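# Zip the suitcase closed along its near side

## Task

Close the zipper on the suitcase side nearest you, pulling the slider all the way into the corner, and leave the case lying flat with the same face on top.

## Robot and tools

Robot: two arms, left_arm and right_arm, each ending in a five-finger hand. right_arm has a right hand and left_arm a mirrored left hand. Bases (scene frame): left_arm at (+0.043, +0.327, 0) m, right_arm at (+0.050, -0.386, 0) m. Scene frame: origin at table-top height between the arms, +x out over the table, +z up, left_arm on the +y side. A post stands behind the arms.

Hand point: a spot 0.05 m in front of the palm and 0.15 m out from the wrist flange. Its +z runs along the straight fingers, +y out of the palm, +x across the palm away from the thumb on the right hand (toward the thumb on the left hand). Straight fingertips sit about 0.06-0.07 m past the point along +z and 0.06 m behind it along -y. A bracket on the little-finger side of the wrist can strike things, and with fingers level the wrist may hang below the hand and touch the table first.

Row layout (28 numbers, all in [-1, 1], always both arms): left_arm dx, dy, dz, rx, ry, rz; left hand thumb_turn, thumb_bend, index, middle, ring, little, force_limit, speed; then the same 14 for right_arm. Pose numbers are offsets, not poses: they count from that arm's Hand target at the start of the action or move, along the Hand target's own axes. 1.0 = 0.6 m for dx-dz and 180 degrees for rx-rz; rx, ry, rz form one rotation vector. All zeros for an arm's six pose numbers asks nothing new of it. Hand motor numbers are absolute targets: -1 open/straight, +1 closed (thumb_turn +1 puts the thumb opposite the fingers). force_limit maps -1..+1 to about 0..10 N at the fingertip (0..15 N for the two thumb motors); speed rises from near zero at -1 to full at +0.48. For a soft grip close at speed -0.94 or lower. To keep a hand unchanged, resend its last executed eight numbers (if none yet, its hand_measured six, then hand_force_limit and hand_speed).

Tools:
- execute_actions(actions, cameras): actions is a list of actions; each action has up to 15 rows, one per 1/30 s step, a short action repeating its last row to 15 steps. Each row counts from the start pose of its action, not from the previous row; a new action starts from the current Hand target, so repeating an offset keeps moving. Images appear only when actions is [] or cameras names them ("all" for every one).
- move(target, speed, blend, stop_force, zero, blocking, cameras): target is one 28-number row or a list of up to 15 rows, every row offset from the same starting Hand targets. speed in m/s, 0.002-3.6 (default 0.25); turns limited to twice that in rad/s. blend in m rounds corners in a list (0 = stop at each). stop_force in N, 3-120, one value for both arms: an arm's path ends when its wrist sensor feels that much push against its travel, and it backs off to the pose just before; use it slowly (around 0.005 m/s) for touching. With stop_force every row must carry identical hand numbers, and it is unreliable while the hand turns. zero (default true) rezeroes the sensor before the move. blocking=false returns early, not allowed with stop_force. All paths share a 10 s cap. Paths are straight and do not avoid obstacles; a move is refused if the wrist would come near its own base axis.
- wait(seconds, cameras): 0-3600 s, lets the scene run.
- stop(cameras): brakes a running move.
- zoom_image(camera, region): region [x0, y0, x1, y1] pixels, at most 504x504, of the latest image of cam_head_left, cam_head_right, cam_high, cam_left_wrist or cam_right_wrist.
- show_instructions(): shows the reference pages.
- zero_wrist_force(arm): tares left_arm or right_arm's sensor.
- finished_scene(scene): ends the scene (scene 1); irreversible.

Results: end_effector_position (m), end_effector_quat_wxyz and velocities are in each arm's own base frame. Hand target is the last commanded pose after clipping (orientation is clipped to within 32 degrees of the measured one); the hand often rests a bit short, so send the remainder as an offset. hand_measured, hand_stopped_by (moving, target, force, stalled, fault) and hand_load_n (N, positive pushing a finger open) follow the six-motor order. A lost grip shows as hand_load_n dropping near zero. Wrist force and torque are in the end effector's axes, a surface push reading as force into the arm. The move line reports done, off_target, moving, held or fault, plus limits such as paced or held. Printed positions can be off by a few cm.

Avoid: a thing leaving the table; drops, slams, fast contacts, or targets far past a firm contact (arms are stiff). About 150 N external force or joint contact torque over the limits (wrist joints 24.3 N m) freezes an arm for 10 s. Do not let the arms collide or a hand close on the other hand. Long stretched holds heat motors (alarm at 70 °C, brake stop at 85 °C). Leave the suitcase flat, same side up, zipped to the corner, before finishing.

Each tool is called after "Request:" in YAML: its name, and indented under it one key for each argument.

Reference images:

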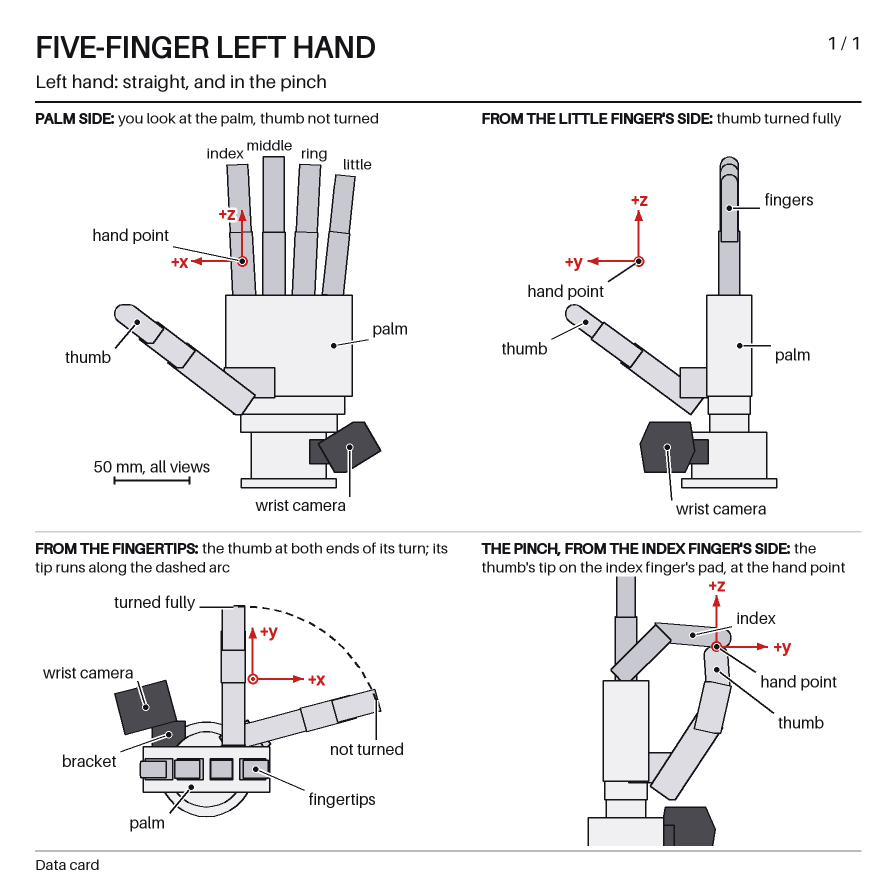

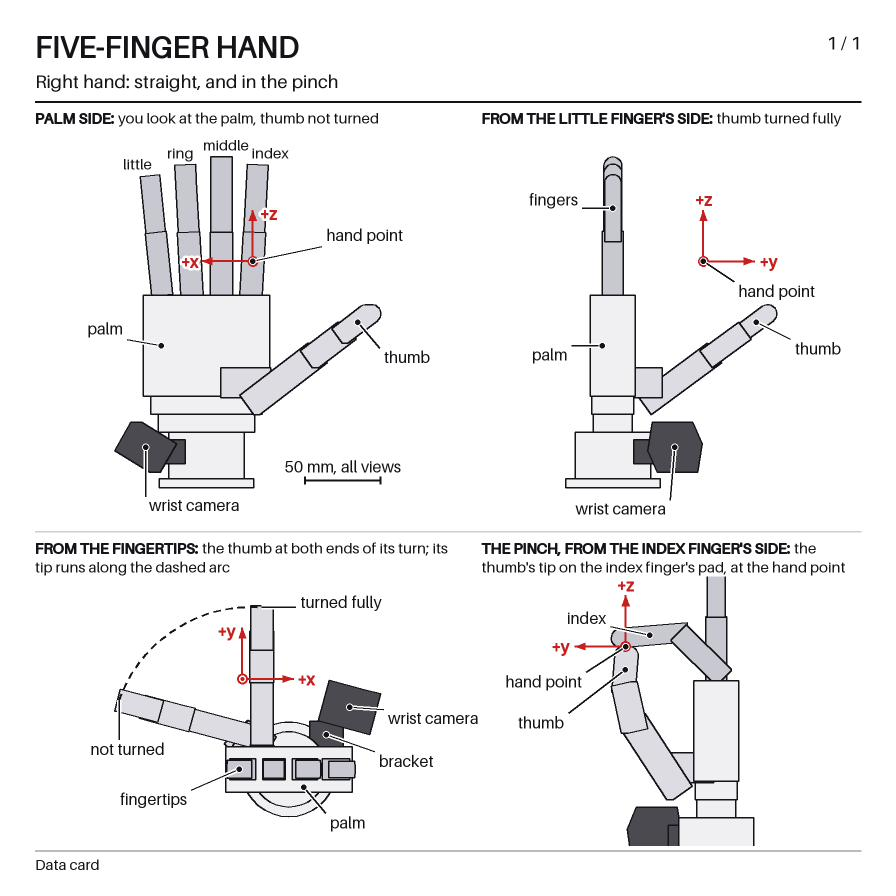

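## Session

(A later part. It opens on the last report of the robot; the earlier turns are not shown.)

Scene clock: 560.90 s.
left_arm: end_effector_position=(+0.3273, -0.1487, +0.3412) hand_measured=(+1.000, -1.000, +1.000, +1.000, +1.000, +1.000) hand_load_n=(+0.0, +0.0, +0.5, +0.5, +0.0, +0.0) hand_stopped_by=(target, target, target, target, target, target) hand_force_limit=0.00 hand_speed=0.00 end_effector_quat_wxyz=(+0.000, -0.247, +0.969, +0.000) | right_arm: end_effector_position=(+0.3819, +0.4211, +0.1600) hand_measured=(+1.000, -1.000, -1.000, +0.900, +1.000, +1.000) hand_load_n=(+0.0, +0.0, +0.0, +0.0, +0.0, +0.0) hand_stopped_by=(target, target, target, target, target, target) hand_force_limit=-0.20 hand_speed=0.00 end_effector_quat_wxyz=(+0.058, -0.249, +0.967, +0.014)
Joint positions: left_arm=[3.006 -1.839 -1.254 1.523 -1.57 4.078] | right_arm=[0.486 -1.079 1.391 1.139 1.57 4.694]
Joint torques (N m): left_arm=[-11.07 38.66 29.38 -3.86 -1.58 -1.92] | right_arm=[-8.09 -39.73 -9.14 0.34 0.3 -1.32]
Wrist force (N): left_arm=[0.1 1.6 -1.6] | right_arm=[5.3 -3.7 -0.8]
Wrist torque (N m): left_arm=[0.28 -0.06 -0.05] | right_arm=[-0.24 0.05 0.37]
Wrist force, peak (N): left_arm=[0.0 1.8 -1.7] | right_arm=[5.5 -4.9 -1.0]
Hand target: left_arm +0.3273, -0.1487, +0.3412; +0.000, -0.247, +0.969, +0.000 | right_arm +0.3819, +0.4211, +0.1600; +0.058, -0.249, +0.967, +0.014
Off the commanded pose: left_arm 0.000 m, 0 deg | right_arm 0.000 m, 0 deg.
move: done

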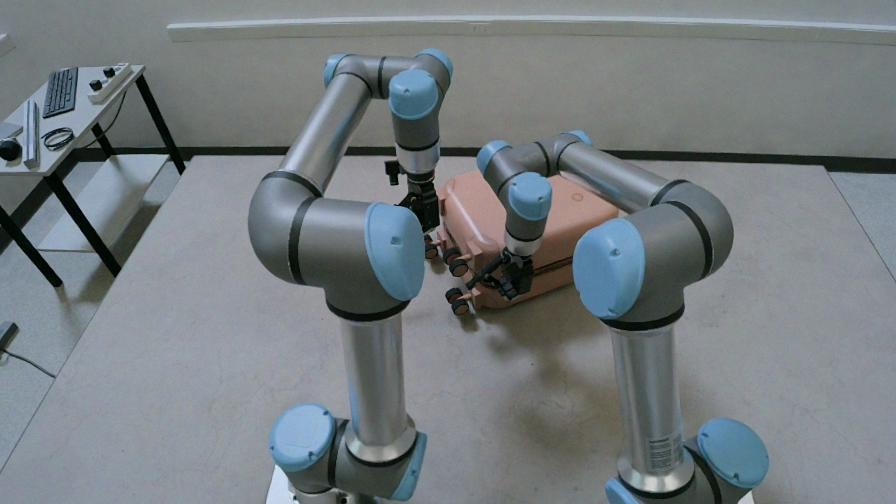

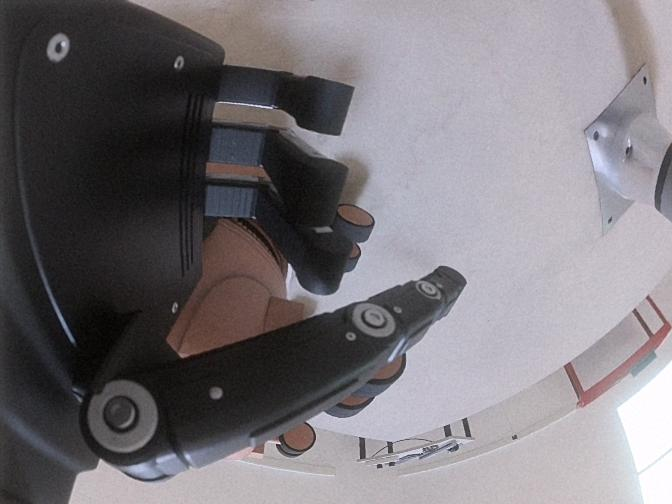

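Request:
move:
  target: [0,0,0,0,0,0,1,-1,1,1,1,1,0,0,0.1323,0,-0.0162,0,0,0,1,-1,-1,0.9,1,1,-0.2,0]
  speed: 0.1
  cameras: ["cam_head_left","cam_right_wrist"]

Request:
zoom_image:
  camera: "cam_right_wrist"
  region: [190, 220, 330, 340]

Request:
zoom_image:
  camera: "cam_head_left"
  region: [460, 245, 540, 315]

Scene clock: 562.60 s.
left_arm: end_effector_position=(+0.3273, -0.1487, +0.3412) hand_measured=(+1.000, -1.000, +1.000, +1.000, +1.000, +1.000) hand_load_n=(+0.0, +0.0, +0.0, +0.0, +0.0, +0.0) hand_stopped_by=(target, target, target, target, target, target) hand_force_limit=0.00 hand_speed=0.00 end_effector_quat_wxyz=(+0.000, -0.247, +0.969, +0.000) | right_arm: end_effector_position=(+0.3119, +0.3825, +0.1602) hand_measured=(+1.000, -1.000, -1.000, +0.900, +1.000, +1.000) hand_load_n=(+0.0, +0.0, +0.0, +0.0, +0.0, +0.0) hand_stopped_by=(target, target, target, target, target, target) hand_force_limit=-0.20 hand_speed=0.00 end_effector_quat_wxyz=(+0.058, -0.249, +0.967, +0.014)
Joint positions: left_arm=[3.006 -1.839 -1.254 1.523 -1.57 4.078] | right_arm=[0.482 -1.258 1.65 1.059 1.57 4.691]
Joint torques (N m): left_arm=[-11.37 38.86 28.96 -3.75 -1.76 -1.87] | right_arm=[-4.56 -26.72 -17.51 4.05 -2.46 -0.43]
Wrist force (N): left_arm=[-0.3 1.7 -1.5] | right_arm=[-0.9 -0.7 -0.3]
Wrist torque (N m): left_arm=[0.28 -0.01 -0.07] | right_arm=[-0.04 0.24 0.08]
Wrist force, peak (N): left_arm=[0.0 1.6 -1.6] | right_arm=[5.7 -3.6 -0.9]
Hand target: left_arm +0.3273, -0.1487, +0.3412; +0.000, -0.247, +0.969, +0.000 | right_arm +0.3119, +0.3825, +0.1602; +0.058, -0.249, +0.967, +0.014
Off the commanded pose: left_arm 0.000 m, 0 deg | right_arm 0.000 m, 0 deg.
move: done

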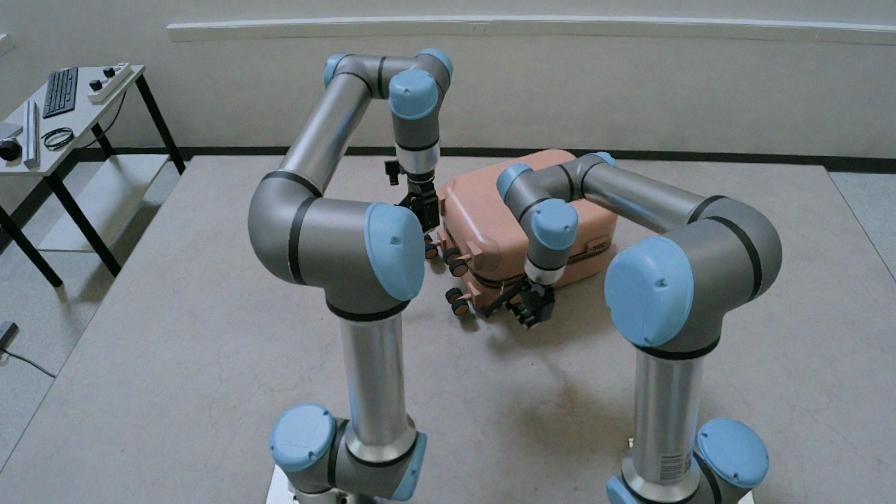

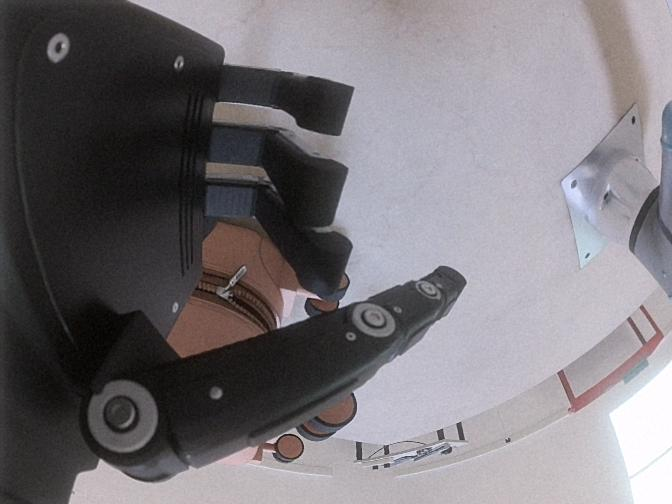

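Scaled by 3.600 from the camera's image (finer frame: 960x720).

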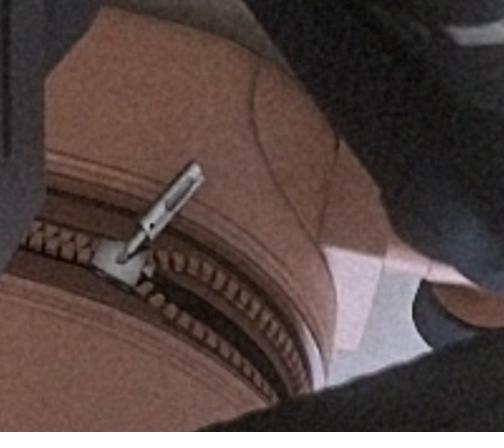

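Scaled by 6.300 from the camera's image (finer frame: 1280x720).

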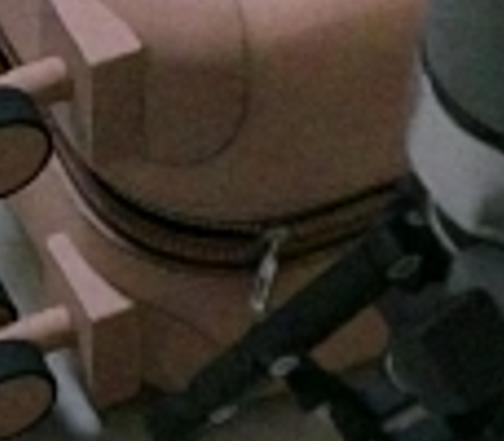

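Request:
wait:
  seconds: 0.5
  cameras: ["cam_head_left","cam_right_wrist"]

Request:
zoom_image:
  camera: "cam_right_wrist"
  region: [190, 220, 330, 340]

Request:
zoom_image:
  camera: "cam_head_left"
  region: [460, 245, 540, 315]

Scene clock: 563.57 s.
left_arm: end_effector_position=(+0.3273, -0.1487, +0.3412) hand_measured=(+1.000, -1.000, +1.000, +1.000, +1.000, +1.000) hand_load_n=(+0.0, -0.5, +0.0, +0.0, +0.0, +0.0) hand_stopped_by=(target, target, target, target, target, target) hand_force_limit=0.00 hand_speed=0.00 end_effector_quat_wxyz=(+0.000, -0.247, +0.969, +0.000) | right_arm: end_effector_position=(+0.3119, +0.3825, +0.1602) hand_measured=(+1.000, -1.000, -1.000, +0.900, +1.000, +1.000) hand_load_n=(+0.0, +0.0, +0.0, +0.0, +0.0, +0.0) hand_stopped_by=(target, target, target, target, target, target) hand_force_limit=-0.20 hand_speed=0.00 end_effector_quat_wxyz=(+0.058, -0.249, +0.967, +0.014)
Joint positions: left_arm=[3.006 -1.839 -1.254 1.523 -1.57 4.078] | right_arm=[0.482 -1.258 1.65 1.059 1.57 4.691]
Joint torques (N m): left_arm=[-11.19 39.09 29.03 -3.72 -1.59 -1.88] | right_arm=[5.39 -31.82 -6.35 3.95 -1.03 1.53]
Wrist force (N): left_arm=[-0.1 1.6 -1.4] | right_arm=[-1.1 -1.1 -0.5]
Wrist torque (N m): left_arm=[0.27 -0.03 -0.05] | right_arm=[-0.09 0.29 0.05]
Wrist force, peak (N): left_arm=[0.1 1.7 -1.5] | right_arm=[-1.2 -1.2 -0.9]
Hand target: left_arm +0.3273, -0.1487, +0.3412; +0.000, -0.247, +0.969, +0.000 | right_arm +0.3119, +0.3825, +0.1602; +0.058, -0.249, +0.967, +0.014
Off the commanded pose: left_arm 0.000 m, 0 deg | right_arm 0.000 m, 0 deg.
wait: 0.50 s; at rest from the start

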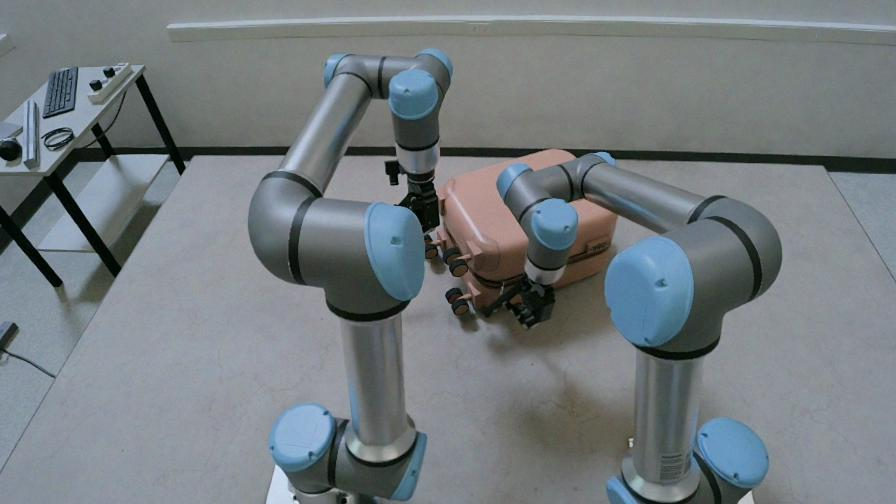

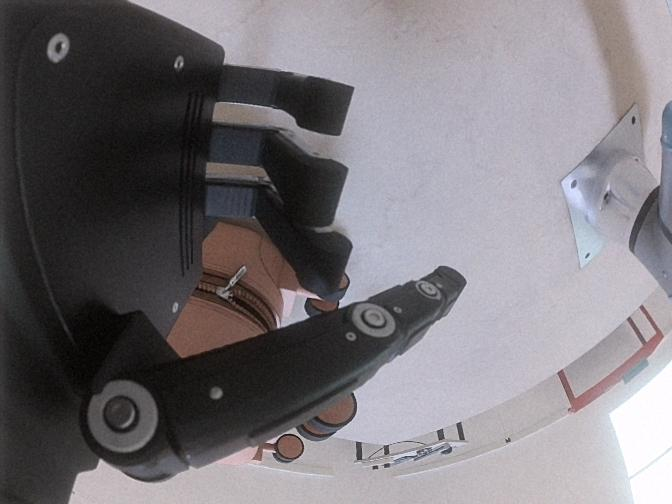

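Scaled by 3.600 from the camera's image (finer frame: 960x720).

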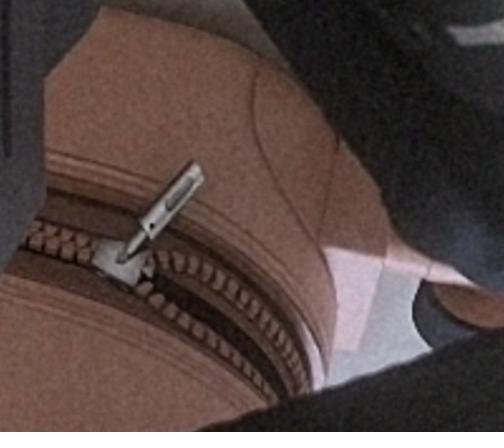

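Scaled by 6.300 from the camera's image (finer frame: 1280x720).

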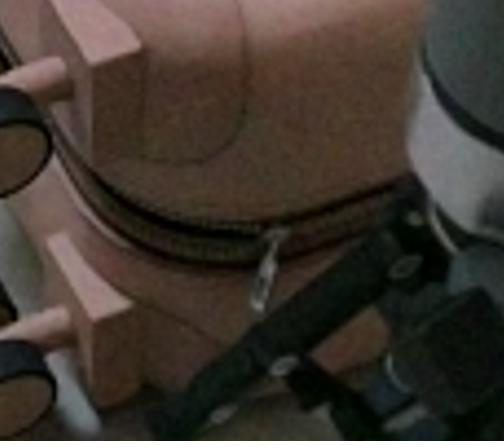

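Request:
zoom_image:
  camera: "cam_head_left"
  region: [485, 265, 525, 305]

Request:
zoom_image:
  camera: "cam_right_wrist"
  region: [190, 250, 280, 330]

Scaled by 12.600 from the camera's image (finer frame: 1280x720).

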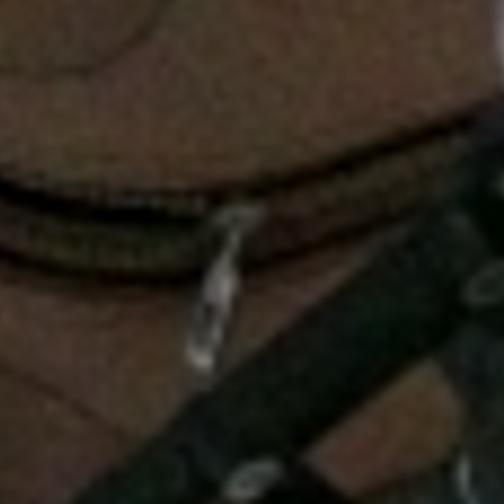

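Scaled by 5.600 from the camera's image (finer frame: 960x720).

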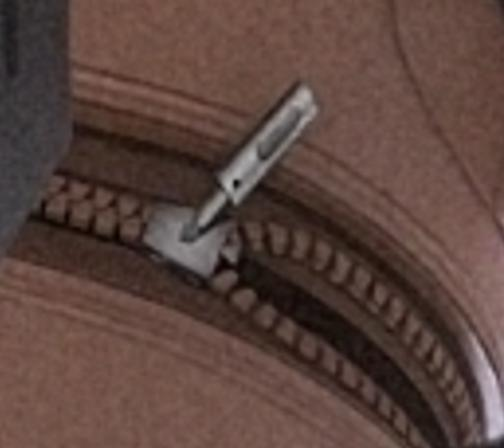

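Request:
move:
  target:
    - [0,0,0,0,0,0,1,-1,1,1,1,1,0,0,0.0496,-0.05,-0.0061,0,0,-0.5,1,-1,-1,0.9,1,1,-0.2,0]
    - [0,0,0,0,0,0,1,-1,1,1,1,1,0,0,0.0496,-0.1,-0.0061,0,0,1,1,-1,-1,0.9,1,1,-0.2,0]
    - [0,0,0,0,0,0,1,-1,1,1,1,1,0,0,0.01575,-0.1378,0.0367,0,0,0.5,-1,-1,0,0.9,1,1,-0.2,0]
  speed: 0.8
  blend: [0.05,0.05,0]
  cameras: ["cam_head_left","cam_right_wrist"]

Scene clock: 574.23 s.
left_arm: end_effector_position=(+0.3273, -0.1487, +0.3412) hand_measured=(+1.000, -1.000, +1.000, +1.000, +1.000, +1.000) hand_load_n=(+0.0, +0.0, +0.0, +0.0, +0.5, +0.0) hand_stopped_by=(target, target, target, target, target, target) hand_force_limit=0.00 hand_speed=0.00 end_effector_quat_wxyz=(+0.000, -0.247, +0.969, +0.000) | right_arm: end_effector_position=(+0.3459, +0.3068, +0.1373) hand_measured=(-1.000, -1.000, +0.000, +0.900, +1.000, +1.000) hand_load_n=(+0.0, +0.0, +0.0, +0.0, +0.0, +0.0) hand_stopped_by=(target, target, target, target, target, target) hand_force_limit=-0.20 hand_speed=0.00 end_effector_quat_wxyz=(+0.031, +0.508, +0.859, +0.051)
Joint positions: left_arm=[3.006 -1.839 -1.254 1.523 -1.57 4.078] | right_arm=[0.503 -1.302 1.785 0.969 1.572 -0.001]
Joint torques (N m): left_arm=[-10.57 38.87 28.67 -3.64 -1.64 -1.92] | right_arm=[-2.2 -15.29 -26.72 3.85 2.54 1.35]
Wrist force (N): left_arm=[-0.2 1.5 -1.4] | right_arm=[-1.0 -1.4 -0.6]
Wrist torque (N m): left_arm=[0.26 -0.01 -0.05] | right_arm=[-0.17 0.28 -0.01]
Wrist force, peak (N): left_arm=[-0.4 1.7 -1.7] | right_arm=[-1.7 -1.9 -0.4]
Hand target: left_arm +0.3273, -0.1487, +0.3412; +0.000, -0.247, +0.969, +0.000 | right_arm +0.3459, +0.3068, +0.1373; +0.031, +0.508, +0.859, +0.051
Off the commanded pose: left_arm 0.000 m, 0 deg | right_arm 0.000 m, 0 deg.
move: done

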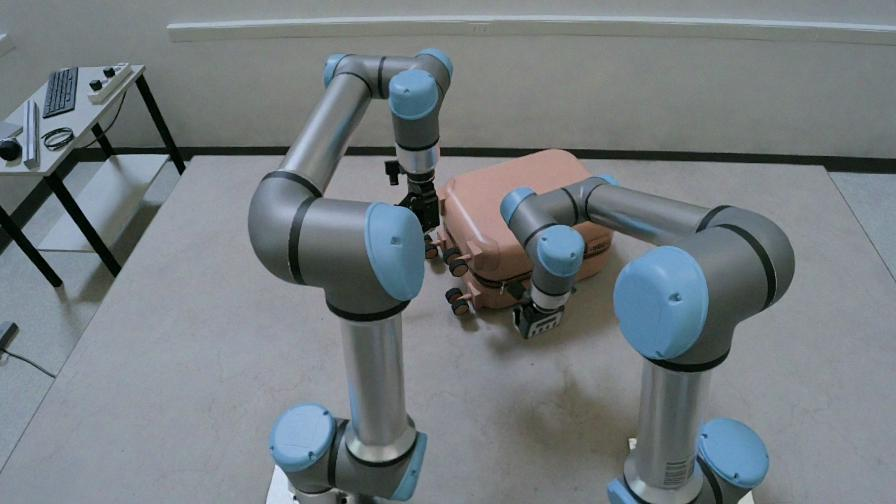

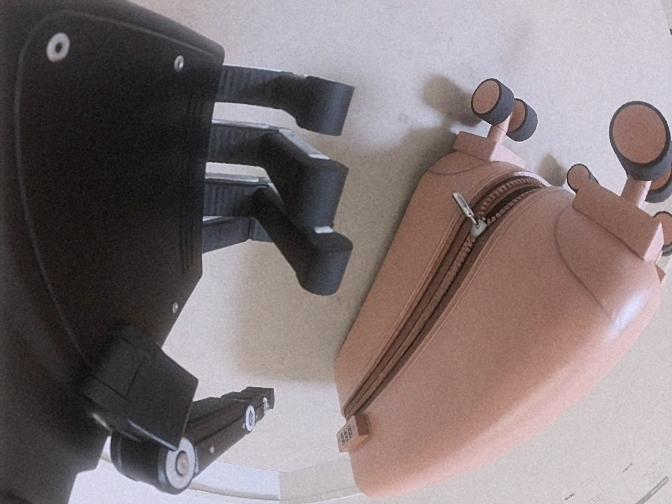

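Request:
zoom_image:
  camera: "cam_right_wrist"
  region: [420, 140, 580, 260]

Request:
zoom_image:
  camera: "cam_right_wrist"
  region: [190, 60, 370, 320]

Scaled by 3.150 from the camera's image (finer frame: 960x720).

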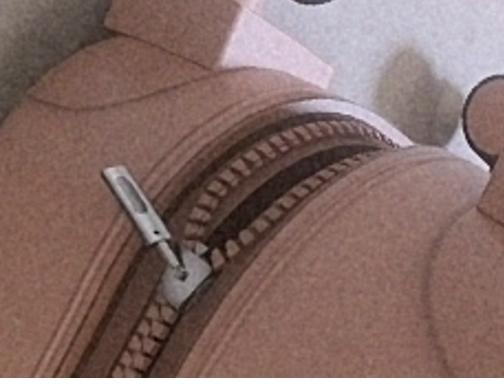

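Scaled by 1.938 from the camera's image (finer frame: 960x720).

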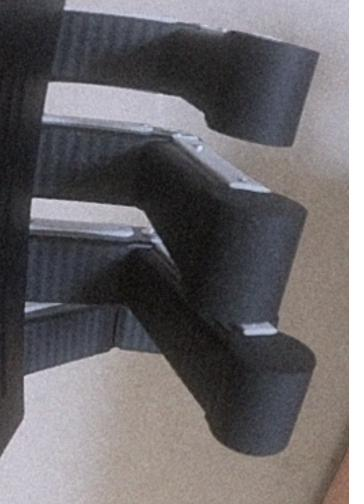

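Request:
move:
  target: [0,0,0,0,0,0,1,-1,1,1,1,1,0,0,0,0.1321,0.0179,0,0,0,-1,-1,0,0.9,1,1,-0.2,0]
  speed: 0.08

Request:
move:
  target: [0,0,0,0,0,0,1,-1,1,1,1,1,0,0,0,0.0662,0.0081,0,0,0,-1,-1,0,0.9,1,1,-0.2,0]
  speed: 0.01
  stop_force: 4
  cameras: ["cam_head_left","cam_right_wrist"]

Request:
zoom_image:
  camera: "cam_head_left"
  region: [460, 225, 580, 325]

Request:
zoom_image:
  camera: "cam_right_wrist"
  region: [200, 60, 500, 360]

Scene clock: 577.20 s.
left_arm: end_effector_position=(+0.3273, -0.1487, +0.3412) hand_measured=(+1.000, -1.000, +1.000, +1.000, +1.000, +1.000) hand_load_n=(+0.0, +0.0, +0.0, +0.0, +0.0, +0.0) hand_stopped_by=(target, target, target, target, target, target) hand_force_limit=0.00 hand_speed=0.00 end_effector_quat_wxyz=(+0.000, -0.247, +0.969, +0.000) | right_arm: end_effector_position=(+0.4159, +0.3454, +0.1361) hand_measured=(-1.000, -1.000, +0.000, +0.900, +1.000, +1.000) hand_load_n=(+0.0, +0.0, +0.0, +0.0, +0.0, +0.0) hand_stopped_by=(target, target, target, target, target, target) hand_force_limit=-0.20 hand_speed=0.00 end_effector_quat_wxyz=(+0.031, +0.508, +0.859, +0.051)
Joint positions: left_arm=[3.006 -1.839 -1.254 1.523 -1.57 4.078] | right_arm=[0.503 -1.131 1.545 1.037 1.572 -0.001]
Joint torques (N m): left_arm=[-10.63 39.07 29.23 -3.64 -1.8 -1.89] | right_arm=[6.62 -34.53 -12.46 1.45 -0.42 1.77]
Wrist force (N): left_arm=[-0.1 1.6 -1.3] | right_arm=[-1.1 -1.6 -0.5]
Wrist torque (N m): left_arm=[0.25 -0.03 -0.05] | right_arm=[-0.19 0.30 -0.02]
Wrist force, peak (N): left_arm=[-0.1 1.7 -1.6] | right_arm=[-1.4 -2.3 -0.3]
Hand target: left_arm +0.3273, -0.1487, +0.3412; +0.000, -0.247, +0.969, +0.000 | right_arm +0.4159, +0.3454, +0.1362; +0.031, +0.508, +0.859, +0.051
Off the commanded pose: left_arm 0.000 m, 0 deg | right_arm 0.000 m, 0 deg.
move: done

Scene clock: 579.70 s.
left_arm: end_effector_position=(+0.3273, -0.1487, +0.3412) hand_measured=(+1.000, -1.000, +1.000, +1.000, +1.000, +1.000) hand_load_n=(+0.0, +0.0, +0.0, +0.0, +0.0, +0.0) hand_stopped_by=(target, target, target, target, target, target) hand_force_limit=0.00 hand_speed=0.00 end_effector_quat_wxyz=(+0.000, -0.247, +0.969, +0.000) | right_arm: end_effector_position=(+0.4306, +0.3535, +0.1361) hand_measured=(-1.000, -1.000, +0.000, +0.900, +1.000, +1.000) hand_load_n=(+0.0, +0.0, +0.0, +0.0, +0.0, +0.0) hand_stopped_by=(target, target, target, target, target, target) hand_force_limit=-0.20 hand_speed=0.00 end_effector_quat_wxyz=(+0.031, +0.508, +0.859, +0.051)
Joint positions: left_arm=[3.006 -1.839 -1.254 1.523 -1.57 4.078] | right_arm=[0.503 -1.094 1.489 1.056 1.572 -0.001]
Joint torques (N m): left_arm=[-10.84 38.86 28.96 -3.62 -1.64 -1.95] | right_arm=[4.34 -40.96 -6.35 0.69 1.38 0.82]
Wrist force (N): left_arm=[-0.3 1.5 -1.5] | right_arm=[-1.8 -4.1 -1.7]
Wrist torque (N m): left_arm=[0.26 0.01 -0.06] | right_arm=[-0.19 0.28 -0.02]
Wrist force, peak (N): left_arm=[-0.3 1.7 -1.7] | right_arm=[-2.6 -8.0 -3.2]
Hand target: left_arm +0.3273, -0.1487, +0.3412; +0.000, -0.247, +0.969, +0.000 | right_arm +0.4306, +0.3535, +0.1361; +0.031, +0.508, +0.859, +0.051 (not the last commanded pose)
Off the commanded pose: left_arm 0.000 m, 0 deg | right_arm 0.023 m, 0 deg.
move: contact (right_arm)

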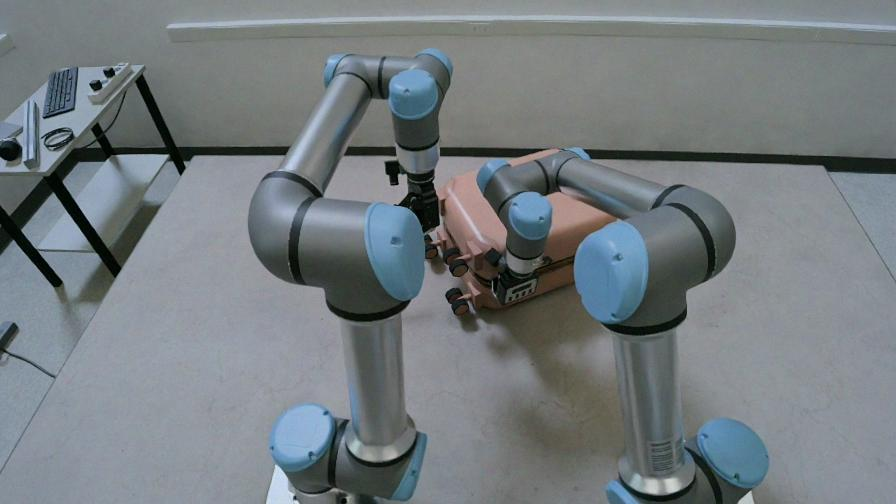

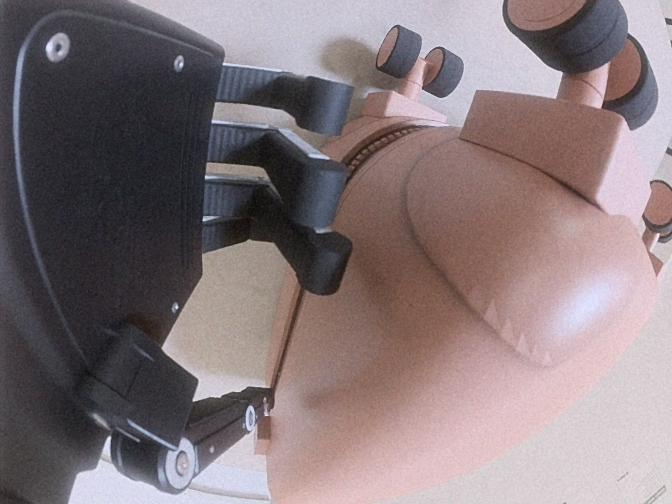

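Scaled by 4.200 from the camera's image (finer frame: 1280x720).

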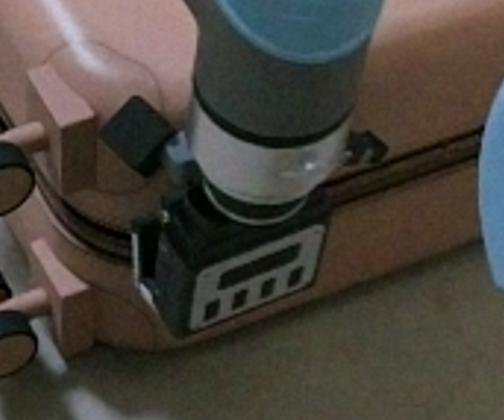

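Scaled by 1.680 from the camera's image (finer frame: 960x720).

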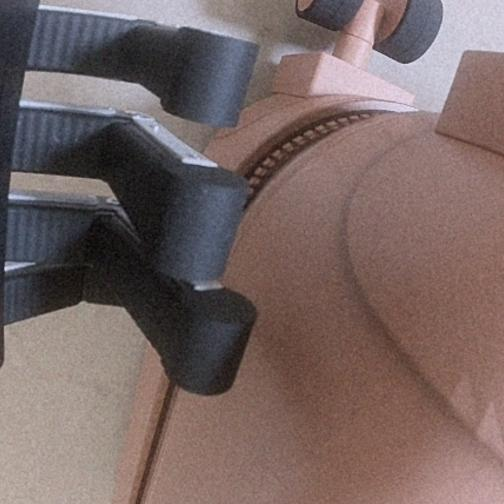

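Request:
execute_actions:
  actions:
    - [[0,0,0,0,0,0,1,-1,1,1,1,1,0,0,0,0.001,0,0,0,0,-1,-1,0,1,1,1,-0.2,0],[0,0,0,0,0,0,1,-1,1,1,1,1,0,0,0,0.002,0,0,0,0,-1,-1,0,1,1,1,-0.2,0]]

Scene clock: 581.60 s.
left_arm: end_effector_position=(+0.3273, -0.1487, +0.3412) hand_measured=(+1.000, -1.000, +1.000, +1.000, +1.000, +1.000) hand_load_n=(+0.0, +0.0, +0.0, +0.0, +0.0, +0.0) hand_stopped_by=(target, target, target, target, target, target) hand_force_limit=0.00 hand_speed=0.00 end_effector_quat_wxyz=(+0.000, -0.247, +0.969, +0.000) | right_arm: end_effector_position=(+0.4317, +0.3540, +0.1363) hand_measured=(-1.000, -1.000, +0.000, +1.000, +1.000, +1.000) hand_load_n=(+0.0, -0.5, +0.5, +0.0, +0.0, +0.0) hand_stopped_by=(target, target, target, target, target, target) hand_force_limit=-0.20 hand_speed=0.00 end_effector_quat_wxyz=(+0.031, +0.508, +0.859, +0.051)
Joint positions: left_arm=[3.006 -1.839 -1.254 1.523 -1.57 4.078] | right_arm=[0.503 -1.092 1.485 1.058 1.572 -0.001]
Joint torques (N m): left_arm=[-10.94 39.23 28.69 -3.59 -1.71 -1.9] | right_arm=[0.05 -38.13 -7.49 -0.6 -1.17 -1.15]
Wrist force (N): left_arm=[-0.2 1.5 -1.1] | right_arm=[0.6 -8.2 -2.9]
Wrist torque (N m): left_arm=[0.24 -0.01 -0.05] | right_arm=[-0.31 0.16 -0.01]
Wrist force, peak (N): left_arm=[0.0 1.8 -1.5] | right_arm=[-1.4 -10.8 -3.8]
Hand target: left_arm +0.3273, -0.1487, +0.3412; +0.000, -0.247, +0.969, +0.000 | right_arm +0.4317, +0.3540, +0.1363; +0.031, +0.508, +0.859, +0.051
Off the commanded pose: left_arm 0.000 m, 0 deg | right_arm 0.000 m, 0 deg.
Step readings (end_effector_position of left_arm | right_arm):
0: (+0.3273, -0.1487, +0.3412) | (+0.4306, +0.3535, +0.1361)
1: (+0.3273, -0.1487, +0.3412) | (+0.4306, +0.3535, +0.1361)
2: (+0.3273, -0.1487, +0.3412) | (+0.4307, +0.3535, +0.1361)
4: (+0.3273, -0.1487, +0.3412) | (+0.4313, +0.3538, +0.1362)
8: (+0.3273, -0.1487, +0.3412) | (+0.4317, +0.3541, +0.1363)
15: (+0.3273, -0.1487, +0.3412) | (+0.4317, +0.3541, +0.1363)

Request:
move:
  target: [0,0,0,0,0,0,1,-1,1,1,1,1,0,0,0.0167,-0.0012,0,0,0,0,-1,-1,0,1,1,1,-0.2,0]
  speed: 0.01
  stop_force: 15

Scene clock: 584.33 s.
left_arm: end_effector_position=(+0.3273, -0.1487, +0.3412) hand_measured=(+1.000, -1.000, +1.000, +1.000, +1.000, +1.000) hand_load_n=(+0.0, +0.0, +0.0, +0.0, +0.0, +0.0) hand_stopped_by=(target, target, target, target, target, target) hand_force_limit=0.00 hand_speed=0.00 end_effector_quat_wxyz=(+0.000, -0.247, +0.969, +0.000) | right_arm: end_effector_position=(+0.4262, +0.3625, +0.1362) hand_measured=(-1.000, -1.000, +0.000, +1.000, +1.000, +1.000) hand_load_n=(+0.0, +0.0, +0.0, +0.0, +0.0, +0.0) hand_stopped_by=(target, target, target, target, target, target) hand_force_limit=-0.20 hand_speed=0.00 end_effector_quat_wxyz=(+0.031, +0.508, +0.859, +0.051)
Joint positions: left_arm=[3.006 -1.839 -1.254 1.523 -1.57 4.078] | right_arm=[0.525 -1.087 1.477 1.06 1.575 0.021]
Joint torques (N m): left_arm=[-10.76 39.27 29.29 -3.51 -1.74 -1.93] | right_arm=[-6.85 -36.47 -10.2 1.42 -3.3 -1.52]
Wrist force (N): left_arm=[0.0 1.5 -1.5] | right_arm=[-4.4 -2.7 -1.3]
Wrist torque (N m): left_arm=[0.26 -0.04 -0.04] | right_arm=[-0.11 0.28 -0.04]
Wrist force, peak (N): left_arm=[-0.1 2.0 -1.5] | right_arm=[0.5 -8.4 -2.8]
Hand target: left_arm +0.3273, -0.1487, +0.3412; +0.000, -0.247, +0.969, +0.000 | right_arm +0.4262, +0.3625, +0.1362; +0.031, +0.508, +0.859, +0.051
Off the commanded pose: left_arm 0.000 m, 0 deg | right_arm 0.000 m, 0 deg.
move: done

Request:
move:
  target: [0,0,0,0,0,0,1,-1,1,1,1,1,0,0,0.0083,0,0,0,0,0,-1,-1,0,1,1,1,-0.2,0]
  speed: 0.008
  stop_force: 18
  cameras: ["cam_head_left","cam_right_wrist"]

Request:
zoom_image:
  camera: "cam_right_wrist"
  region: [200, 60, 500, 360]

Scene clock: 586.23 s.
left_arm: end_effector_position=(+0.3273, -0.1487, +0.3412) hand_measured=(+1.000, -1.000, +1.000, +1.000, +1.000, +1.000) hand_load_n=(+0.0, +0.0, +0.0, +0.5, +0.0, +0.0) hand_stopped_by=(target, target, target, target, target, target) hand_force_limit=0.00 hand_speed=0.00 end_effector_quat_wxyz=(+0.000, -0.247, +0.969, +0.000) | right_arm: end_effector_position=(+0.4238, +0.3668, +0.1362) hand_measured=(-1.000, -1.000, +0.000, +1.000, +1.000, +1.000) hand_load_n=(+0.0, +0.0, +0.5, +0.0, +0.0, +0.0) hand_stopped_by=(target, target, target, target, target, target) hand_force_limit=-0.20 hand_speed=0.00 end_effector_quat_wxyz=(+0.031, +0.508, +0.859, +0.051)
Joint positions: left_arm=[3.006 -1.839 -1.254 1.523 -1.57 4.078] | right_arm=[0.536 -1.083 1.472 1.062 1.576 0.031]
Joint torques (N m): left_arm=[-10.54 38.77 28.71 -3.52 -1.68 -1.91] | right_arm=[-7.99 -37.13 -9.99 1.8 1.17 -1.39]
Wrist force (N): left_arm=[-0.1 1.4 -1.5] | right_arm=[-1.2 -3.9 -1.1]
Wrist torque (N m): left_arm=[0.25 -0.03 -0.05] | right_arm=[-0.23 0.12 -0.03]
Wrist force, peak (N): left_arm=[0.3 1.8 -1.5] | right_arm=[-6.4 -2.7 -1.4]
Hand target: left_arm +0.3273, -0.1487, +0.3412; +0.000, -0.247, +0.969, +0.000 | right_arm +0.4238, +0.3668, +0.1362; +0.031, +0.508, +0.859, +0.051
Off the commanded pose: left_arm 0.000 m, 0 deg | right_arm 0.000 m, 0 deg.
move: done

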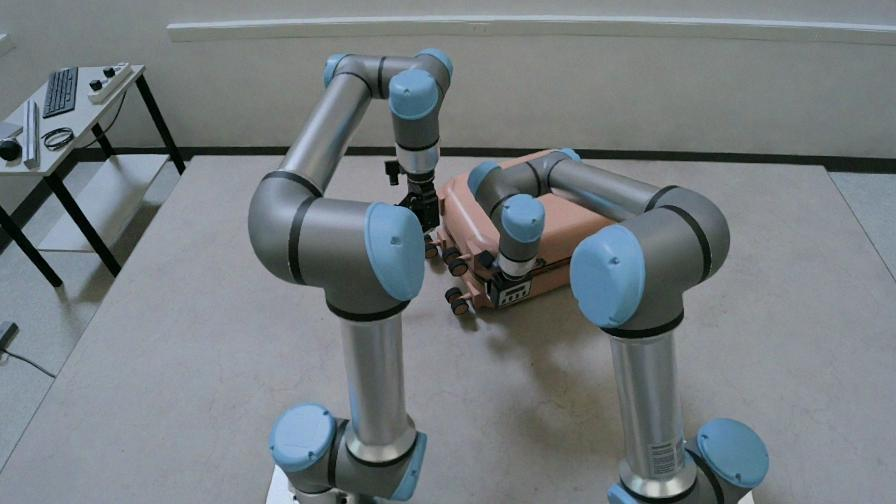

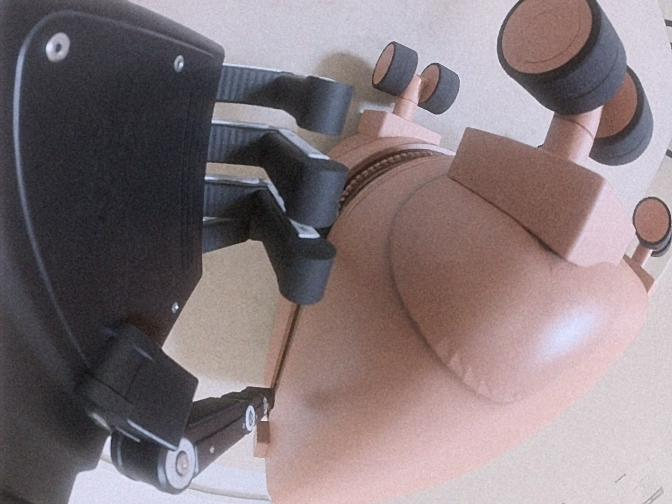

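Scaled by 1.680 from the camera's image (finer frame: 960x720).

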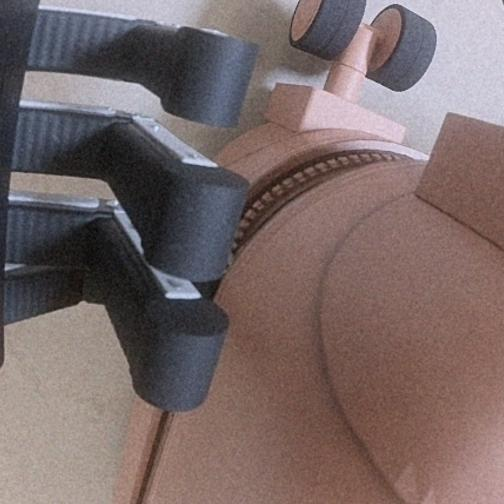

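Request:
move:
  target: [0,0,0,0,0,0,1,-1,1,1,1,1,0,0,0,-0.1489,-0.0183,0,0,0,-1,-1,0,1,1,1,-0.2,0]
  speed: 0.12
  cameras: ["cam_head_left","cam_right_wrist"]

Request:
zoom_image:
  camera: "cam_right_wrist"
  region: [400, 140, 560, 260]

Request:
zoom_image:
  camera: "cam_head_left"
  region: [460, 245, 540, 315]

Scene clock: 588.10 s.
left_arm: end_effector_position=(+0.3273, -0.1487, +0.3412) hand_measured=(+1.000, -1.000, +1.000, +1.000, +1.000, +1.000) hand_load_n=(+0.0, -0.5, +0.0, +0.0, +0.0, +0.0) hand_stopped_by=(target, target, target, target, target, target) hand_force_limit=0.00 hand_speed=0.00 end_effector_quat_wxyz=(+0.000, -0.247, +0.969, +0.000) | right_arm: end_effector_position=(+0.3450, +0.3234, +0.1364) hand_measured=(-1.000, -1.000, +0.000, +1.000, +1.000, +1.000) hand_load_n=(+0.0, -0.5, +0.0, +0.0, +0.5, +0.5) hand_stopped_by=(target, target, target, target, target, target) hand_force_limit=-0.20 hand_speed=0.00 end_effector_quat_wxyz=(+0.031, +0.508, +0.859, +0.051)
Joint positions: left_arm=[3.006 -1.839 -1.254 1.523 -1.57 4.078] | right_arm=[0.543 -1.274 1.749 0.976 1.577 0.039]
Joint torques (N m): left_arm=[-10.29 38.91 28.74 -3.47 -1.69 -1.92] | right_arm=[-8.4 -27.89 -13.24 3.96 -0.33 -1.3]
Wrist force (N): left_arm=[-0.1 1.6 -1.2] | right_arm=[0.2 -0.6 -0.3]
Wrist torque (N m): left_arm=[0.26 -0.02 -0.06] | right_arm=[-0.03 0.00 0.04]
Wrist force, peak (N): left_arm=[-0.3 1.8 -1.6] | right_arm=[-1.0 -3.9 -1.1]
Hand target: left_arm +0.3273, -0.1487, +0.3412; +0.000, -0.247, +0.969, +0.000 | right_arm +0.3450, +0.3234, +0.1364; +0.031, +0.508, +0.859, +0.051
Off the commanded pose: left_arm 0.000 m, 0 deg | right_arm 0.000 m, 0 deg.
move: done

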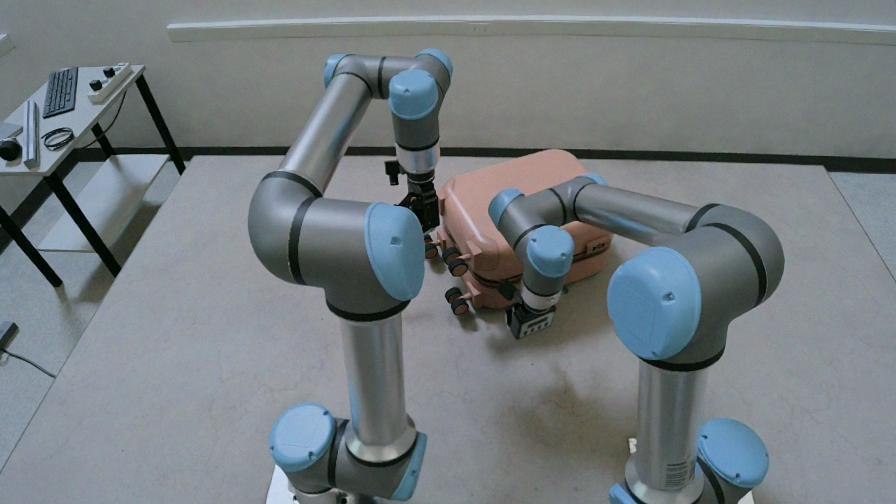

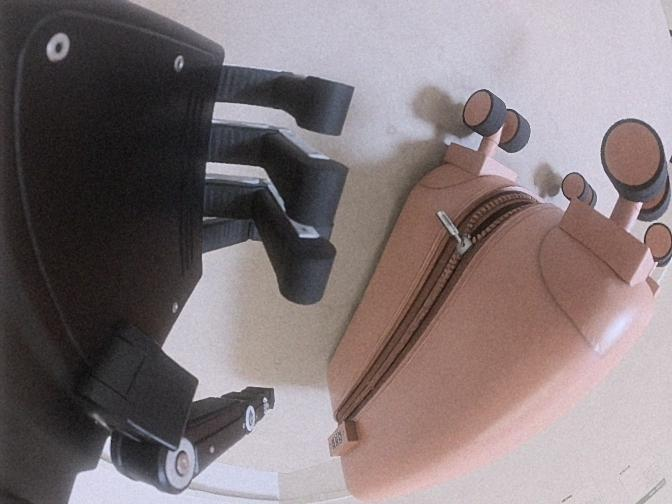

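Scaled by 3.150 from the camera's image (finer frame: 960x720).

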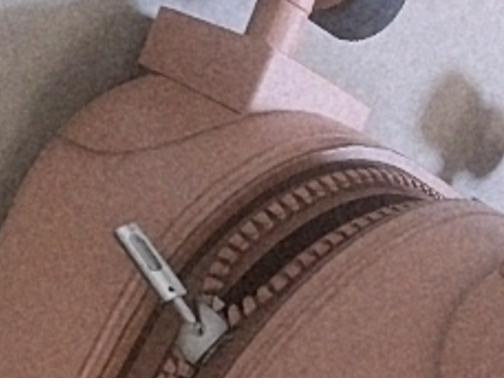

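Scaled by 6.300 from the camera's image (finer frame: 1280x720).

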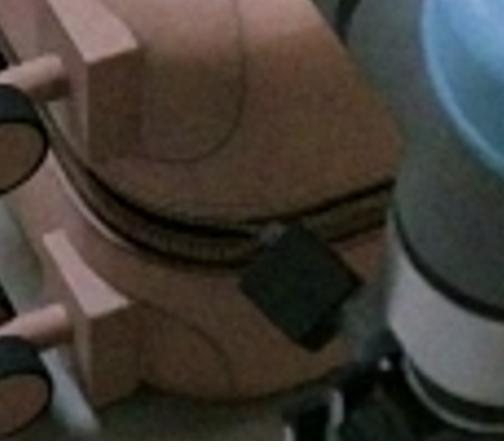

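Request:
move:
  target: [0,0,0,0,0,0,1,-1,1,1,1,1,0,0,-0.025,-0.0116,-0.0029,0,0,0,-1,-1,0,1,1,1,-0.2,0]
  speed: 0.1
  cameras: ["cam_head_left","cam_right_wrist"]

Request:
zoom_image:
  camera: "cam_right_wrist"
  region: [420, 140, 580, 260]

Request:
zoom_image:
  camera: "cam_head_left"
  region: [460, 245, 540, 315]

Scene clock: 589.43 s.
left_arm: end_effector_position=(+0.3273, -0.1487, +0.3412) hand_measured=(+1.000, -1.000, +1.000, +1.000, +1.000, +1.000) hand_load_n=(+0.0, -0.5, +0.0, +0.0, +0.0, +0.0) hand_stopped_by=(target, target, target, target, target, target) hand_force_limit=0.00 hand_speed=0.00 end_effector_quat_wxyz=(+0.000, -0.247, +0.969, +0.000) | right_arm: end_effector_position=(+0.3459, +0.3069, +0.1373) hand_measured=(-1.000, -1.000, +0.000, +1.000, +1.000, +1.000) hand_load_n=(+0.0, +0.0, +0.0, +0.0, +0.0, +0.0) hand_stopped_by=(target, target, target, target, target, target) hand_force_limit=-0.20 hand_speed=0.00 end_effector_quat_wxyz=(+0.031, +0.508, +0.859, +0.051)
Joint positions: left_arm=[3.006 -1.839 -1.254 1.523 -1.57 4.078] | right_arm=[0.503 -1.302 1.784 0.969 1.572 -0.001]
Joint torques (N m): left_arm=[-10.13 39.35 29.19 -3.5 -1.67 -1.88] | right_arm=[-1.92 -19.52 -23.23 4.15 0.97 0.69]
Wrist force (N): left_arm=[0.0 1.4 -1.3] | right_arm=[0.3 -0.9 -0.5]
Wrist torque (N m): left_arm=[0.25 -0.04 -0.04] | right_arm=[-0.07 0.00 0.03]
Wrist force, peak (N): left_arm=[-0.2 1.8 -1.5] | right_arm=[-0.6 -1.4 -0.5]
Hand target: left_arm +0.3273, -0.1487, +0.3412; +0.000, -0.247, +0.969, +0.000 | right_arm +0.3460, +0.3068, +0.1373; +0.031, +0.508, +0.859, +0.051
Off the commanded pose: left_arm 0.000 m, 0 deg | right_arm 0.000 m, 0 deg.
move: done

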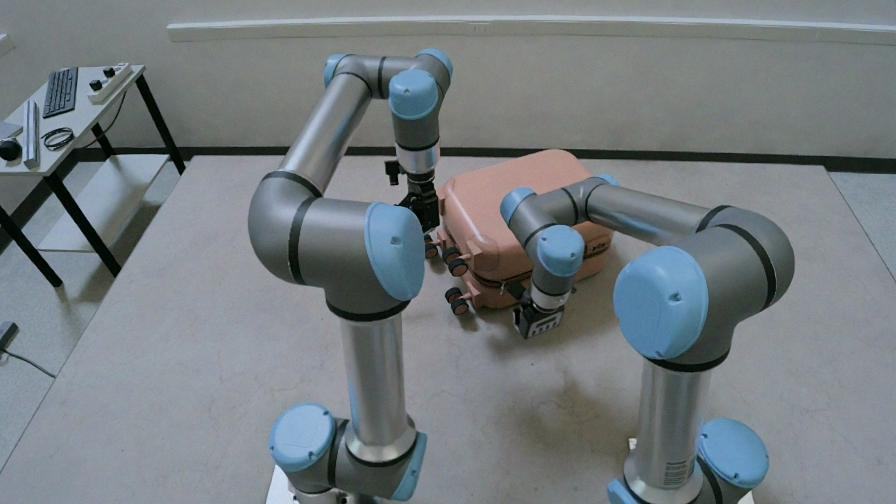

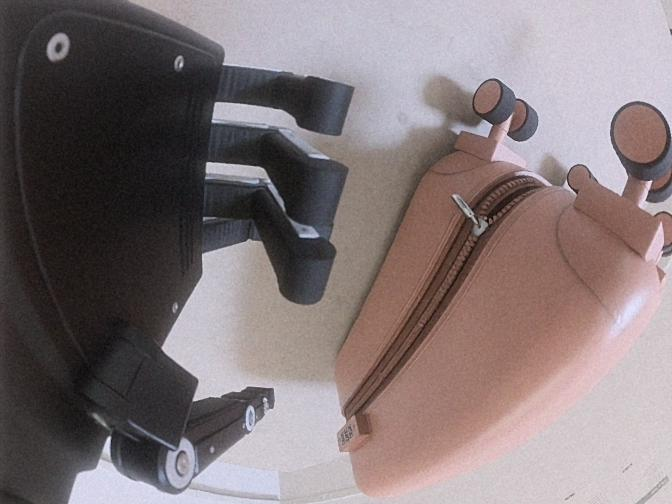

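Scaled by 3.150 from the camera's image (finer frame: 960x720).

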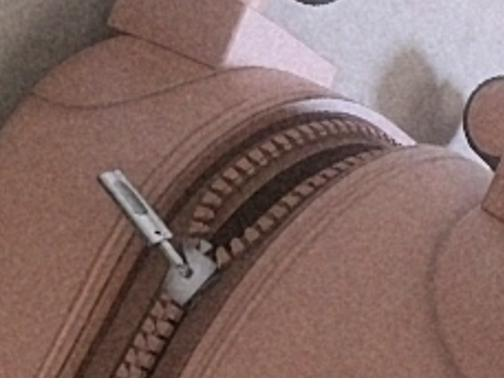

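Scaled by 6.300 from the camera's image (finer frame: 1280x720).

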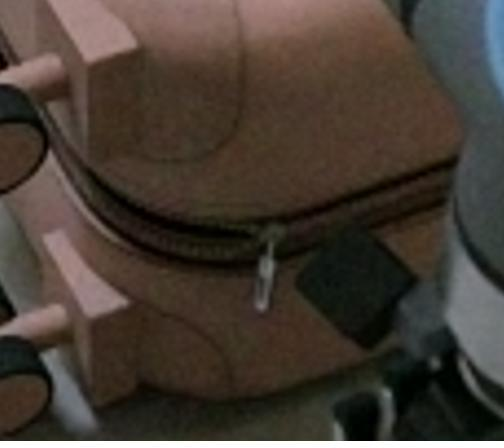

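Request:
move:
  target: [0,0,0,0,0,0,1,-1,1,1,1,1,0,0,-0.1167,0,0,0,0,0,-1,-1,1,1,1,0,-0.2,0]
  speed: 0.15
  cameras: ["cam_right_wrist"]

Scene clock: 592.00 s.
left_arm: end_effector_position=(+0.3273, -0.1487, +0.3412) hand_measured=(+1.000, -1.000, +1.000, +1.000, +1.000, +1.000) hand_load_n=(+0.0, +0.0, +0.0, +0.0, +0.5, +0.0) hand_stopped_by=(target, target, target, target, target, target) hand_force_limit=0.00 hand_speed=0.00 end_effector_quat_wxyz=(+0.000, -0.247, +0.969, +0.000) | right_arm: end_effector_position=(+0.3797, +0.2456, +0.1374) hand_measured=(-1.000, -1.000, +1.000, +1.000, +1.000, +0.000) hand_load_n=(+0.0, +0.0, +0.0, +0.0, +0.0, +0.0) hand_stopped_by=(target, target, target, target, target, target) hand_force_limit=-0.20 hand_speed=0.00 end_effector_quat_wxyz=(+0.031, +0.508, +0.859, +0.051)
Joint positions: left_arm=[3.006 -1.839 -1.254 1.523 -1.57 4.078] | right_arm=[0.304 -1.344 1.839 0.958 1.549 -0.198]
Joint torques (N m): left_arm=[-10.44 39.34 28.77 -3.32 -1.64 -1.79] | right_arm=[-8.07 -13.99 -26.16 4.07 2.62 -0.98]
Wrist force (N): left_arm=[-0.2 1.6 -1.2] | right_arm=[0.4 -0.8 -0.7]
Wrist torque (N m): left_arm=[0.25 0.00 -0.06] | right_arm=[-0.03 -0.01 0.02]
Wrist force, peak (N): left_arm=[-0.2 1.9 -1.5] | right_arm=[1.4 -1.0 -0.3]
Hand target: left_arm +0.3273, -0.1487, +0.3412; +0.000, -0.247, +0.969, +0.000 | right_arm +0.3798, +0.2455, +0.1374; +0.031, +0.508, +0.859, +0.051
Off the commanded pose: left_arm 0.000 m, 0 deg | right_arm 0.000 m, 0 deg.
move: done

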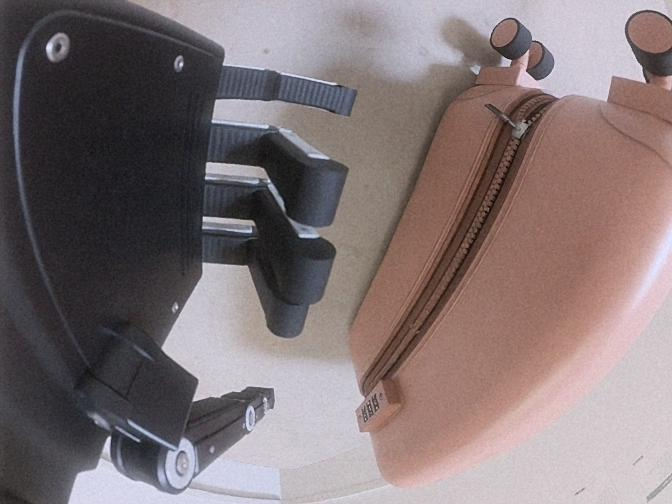

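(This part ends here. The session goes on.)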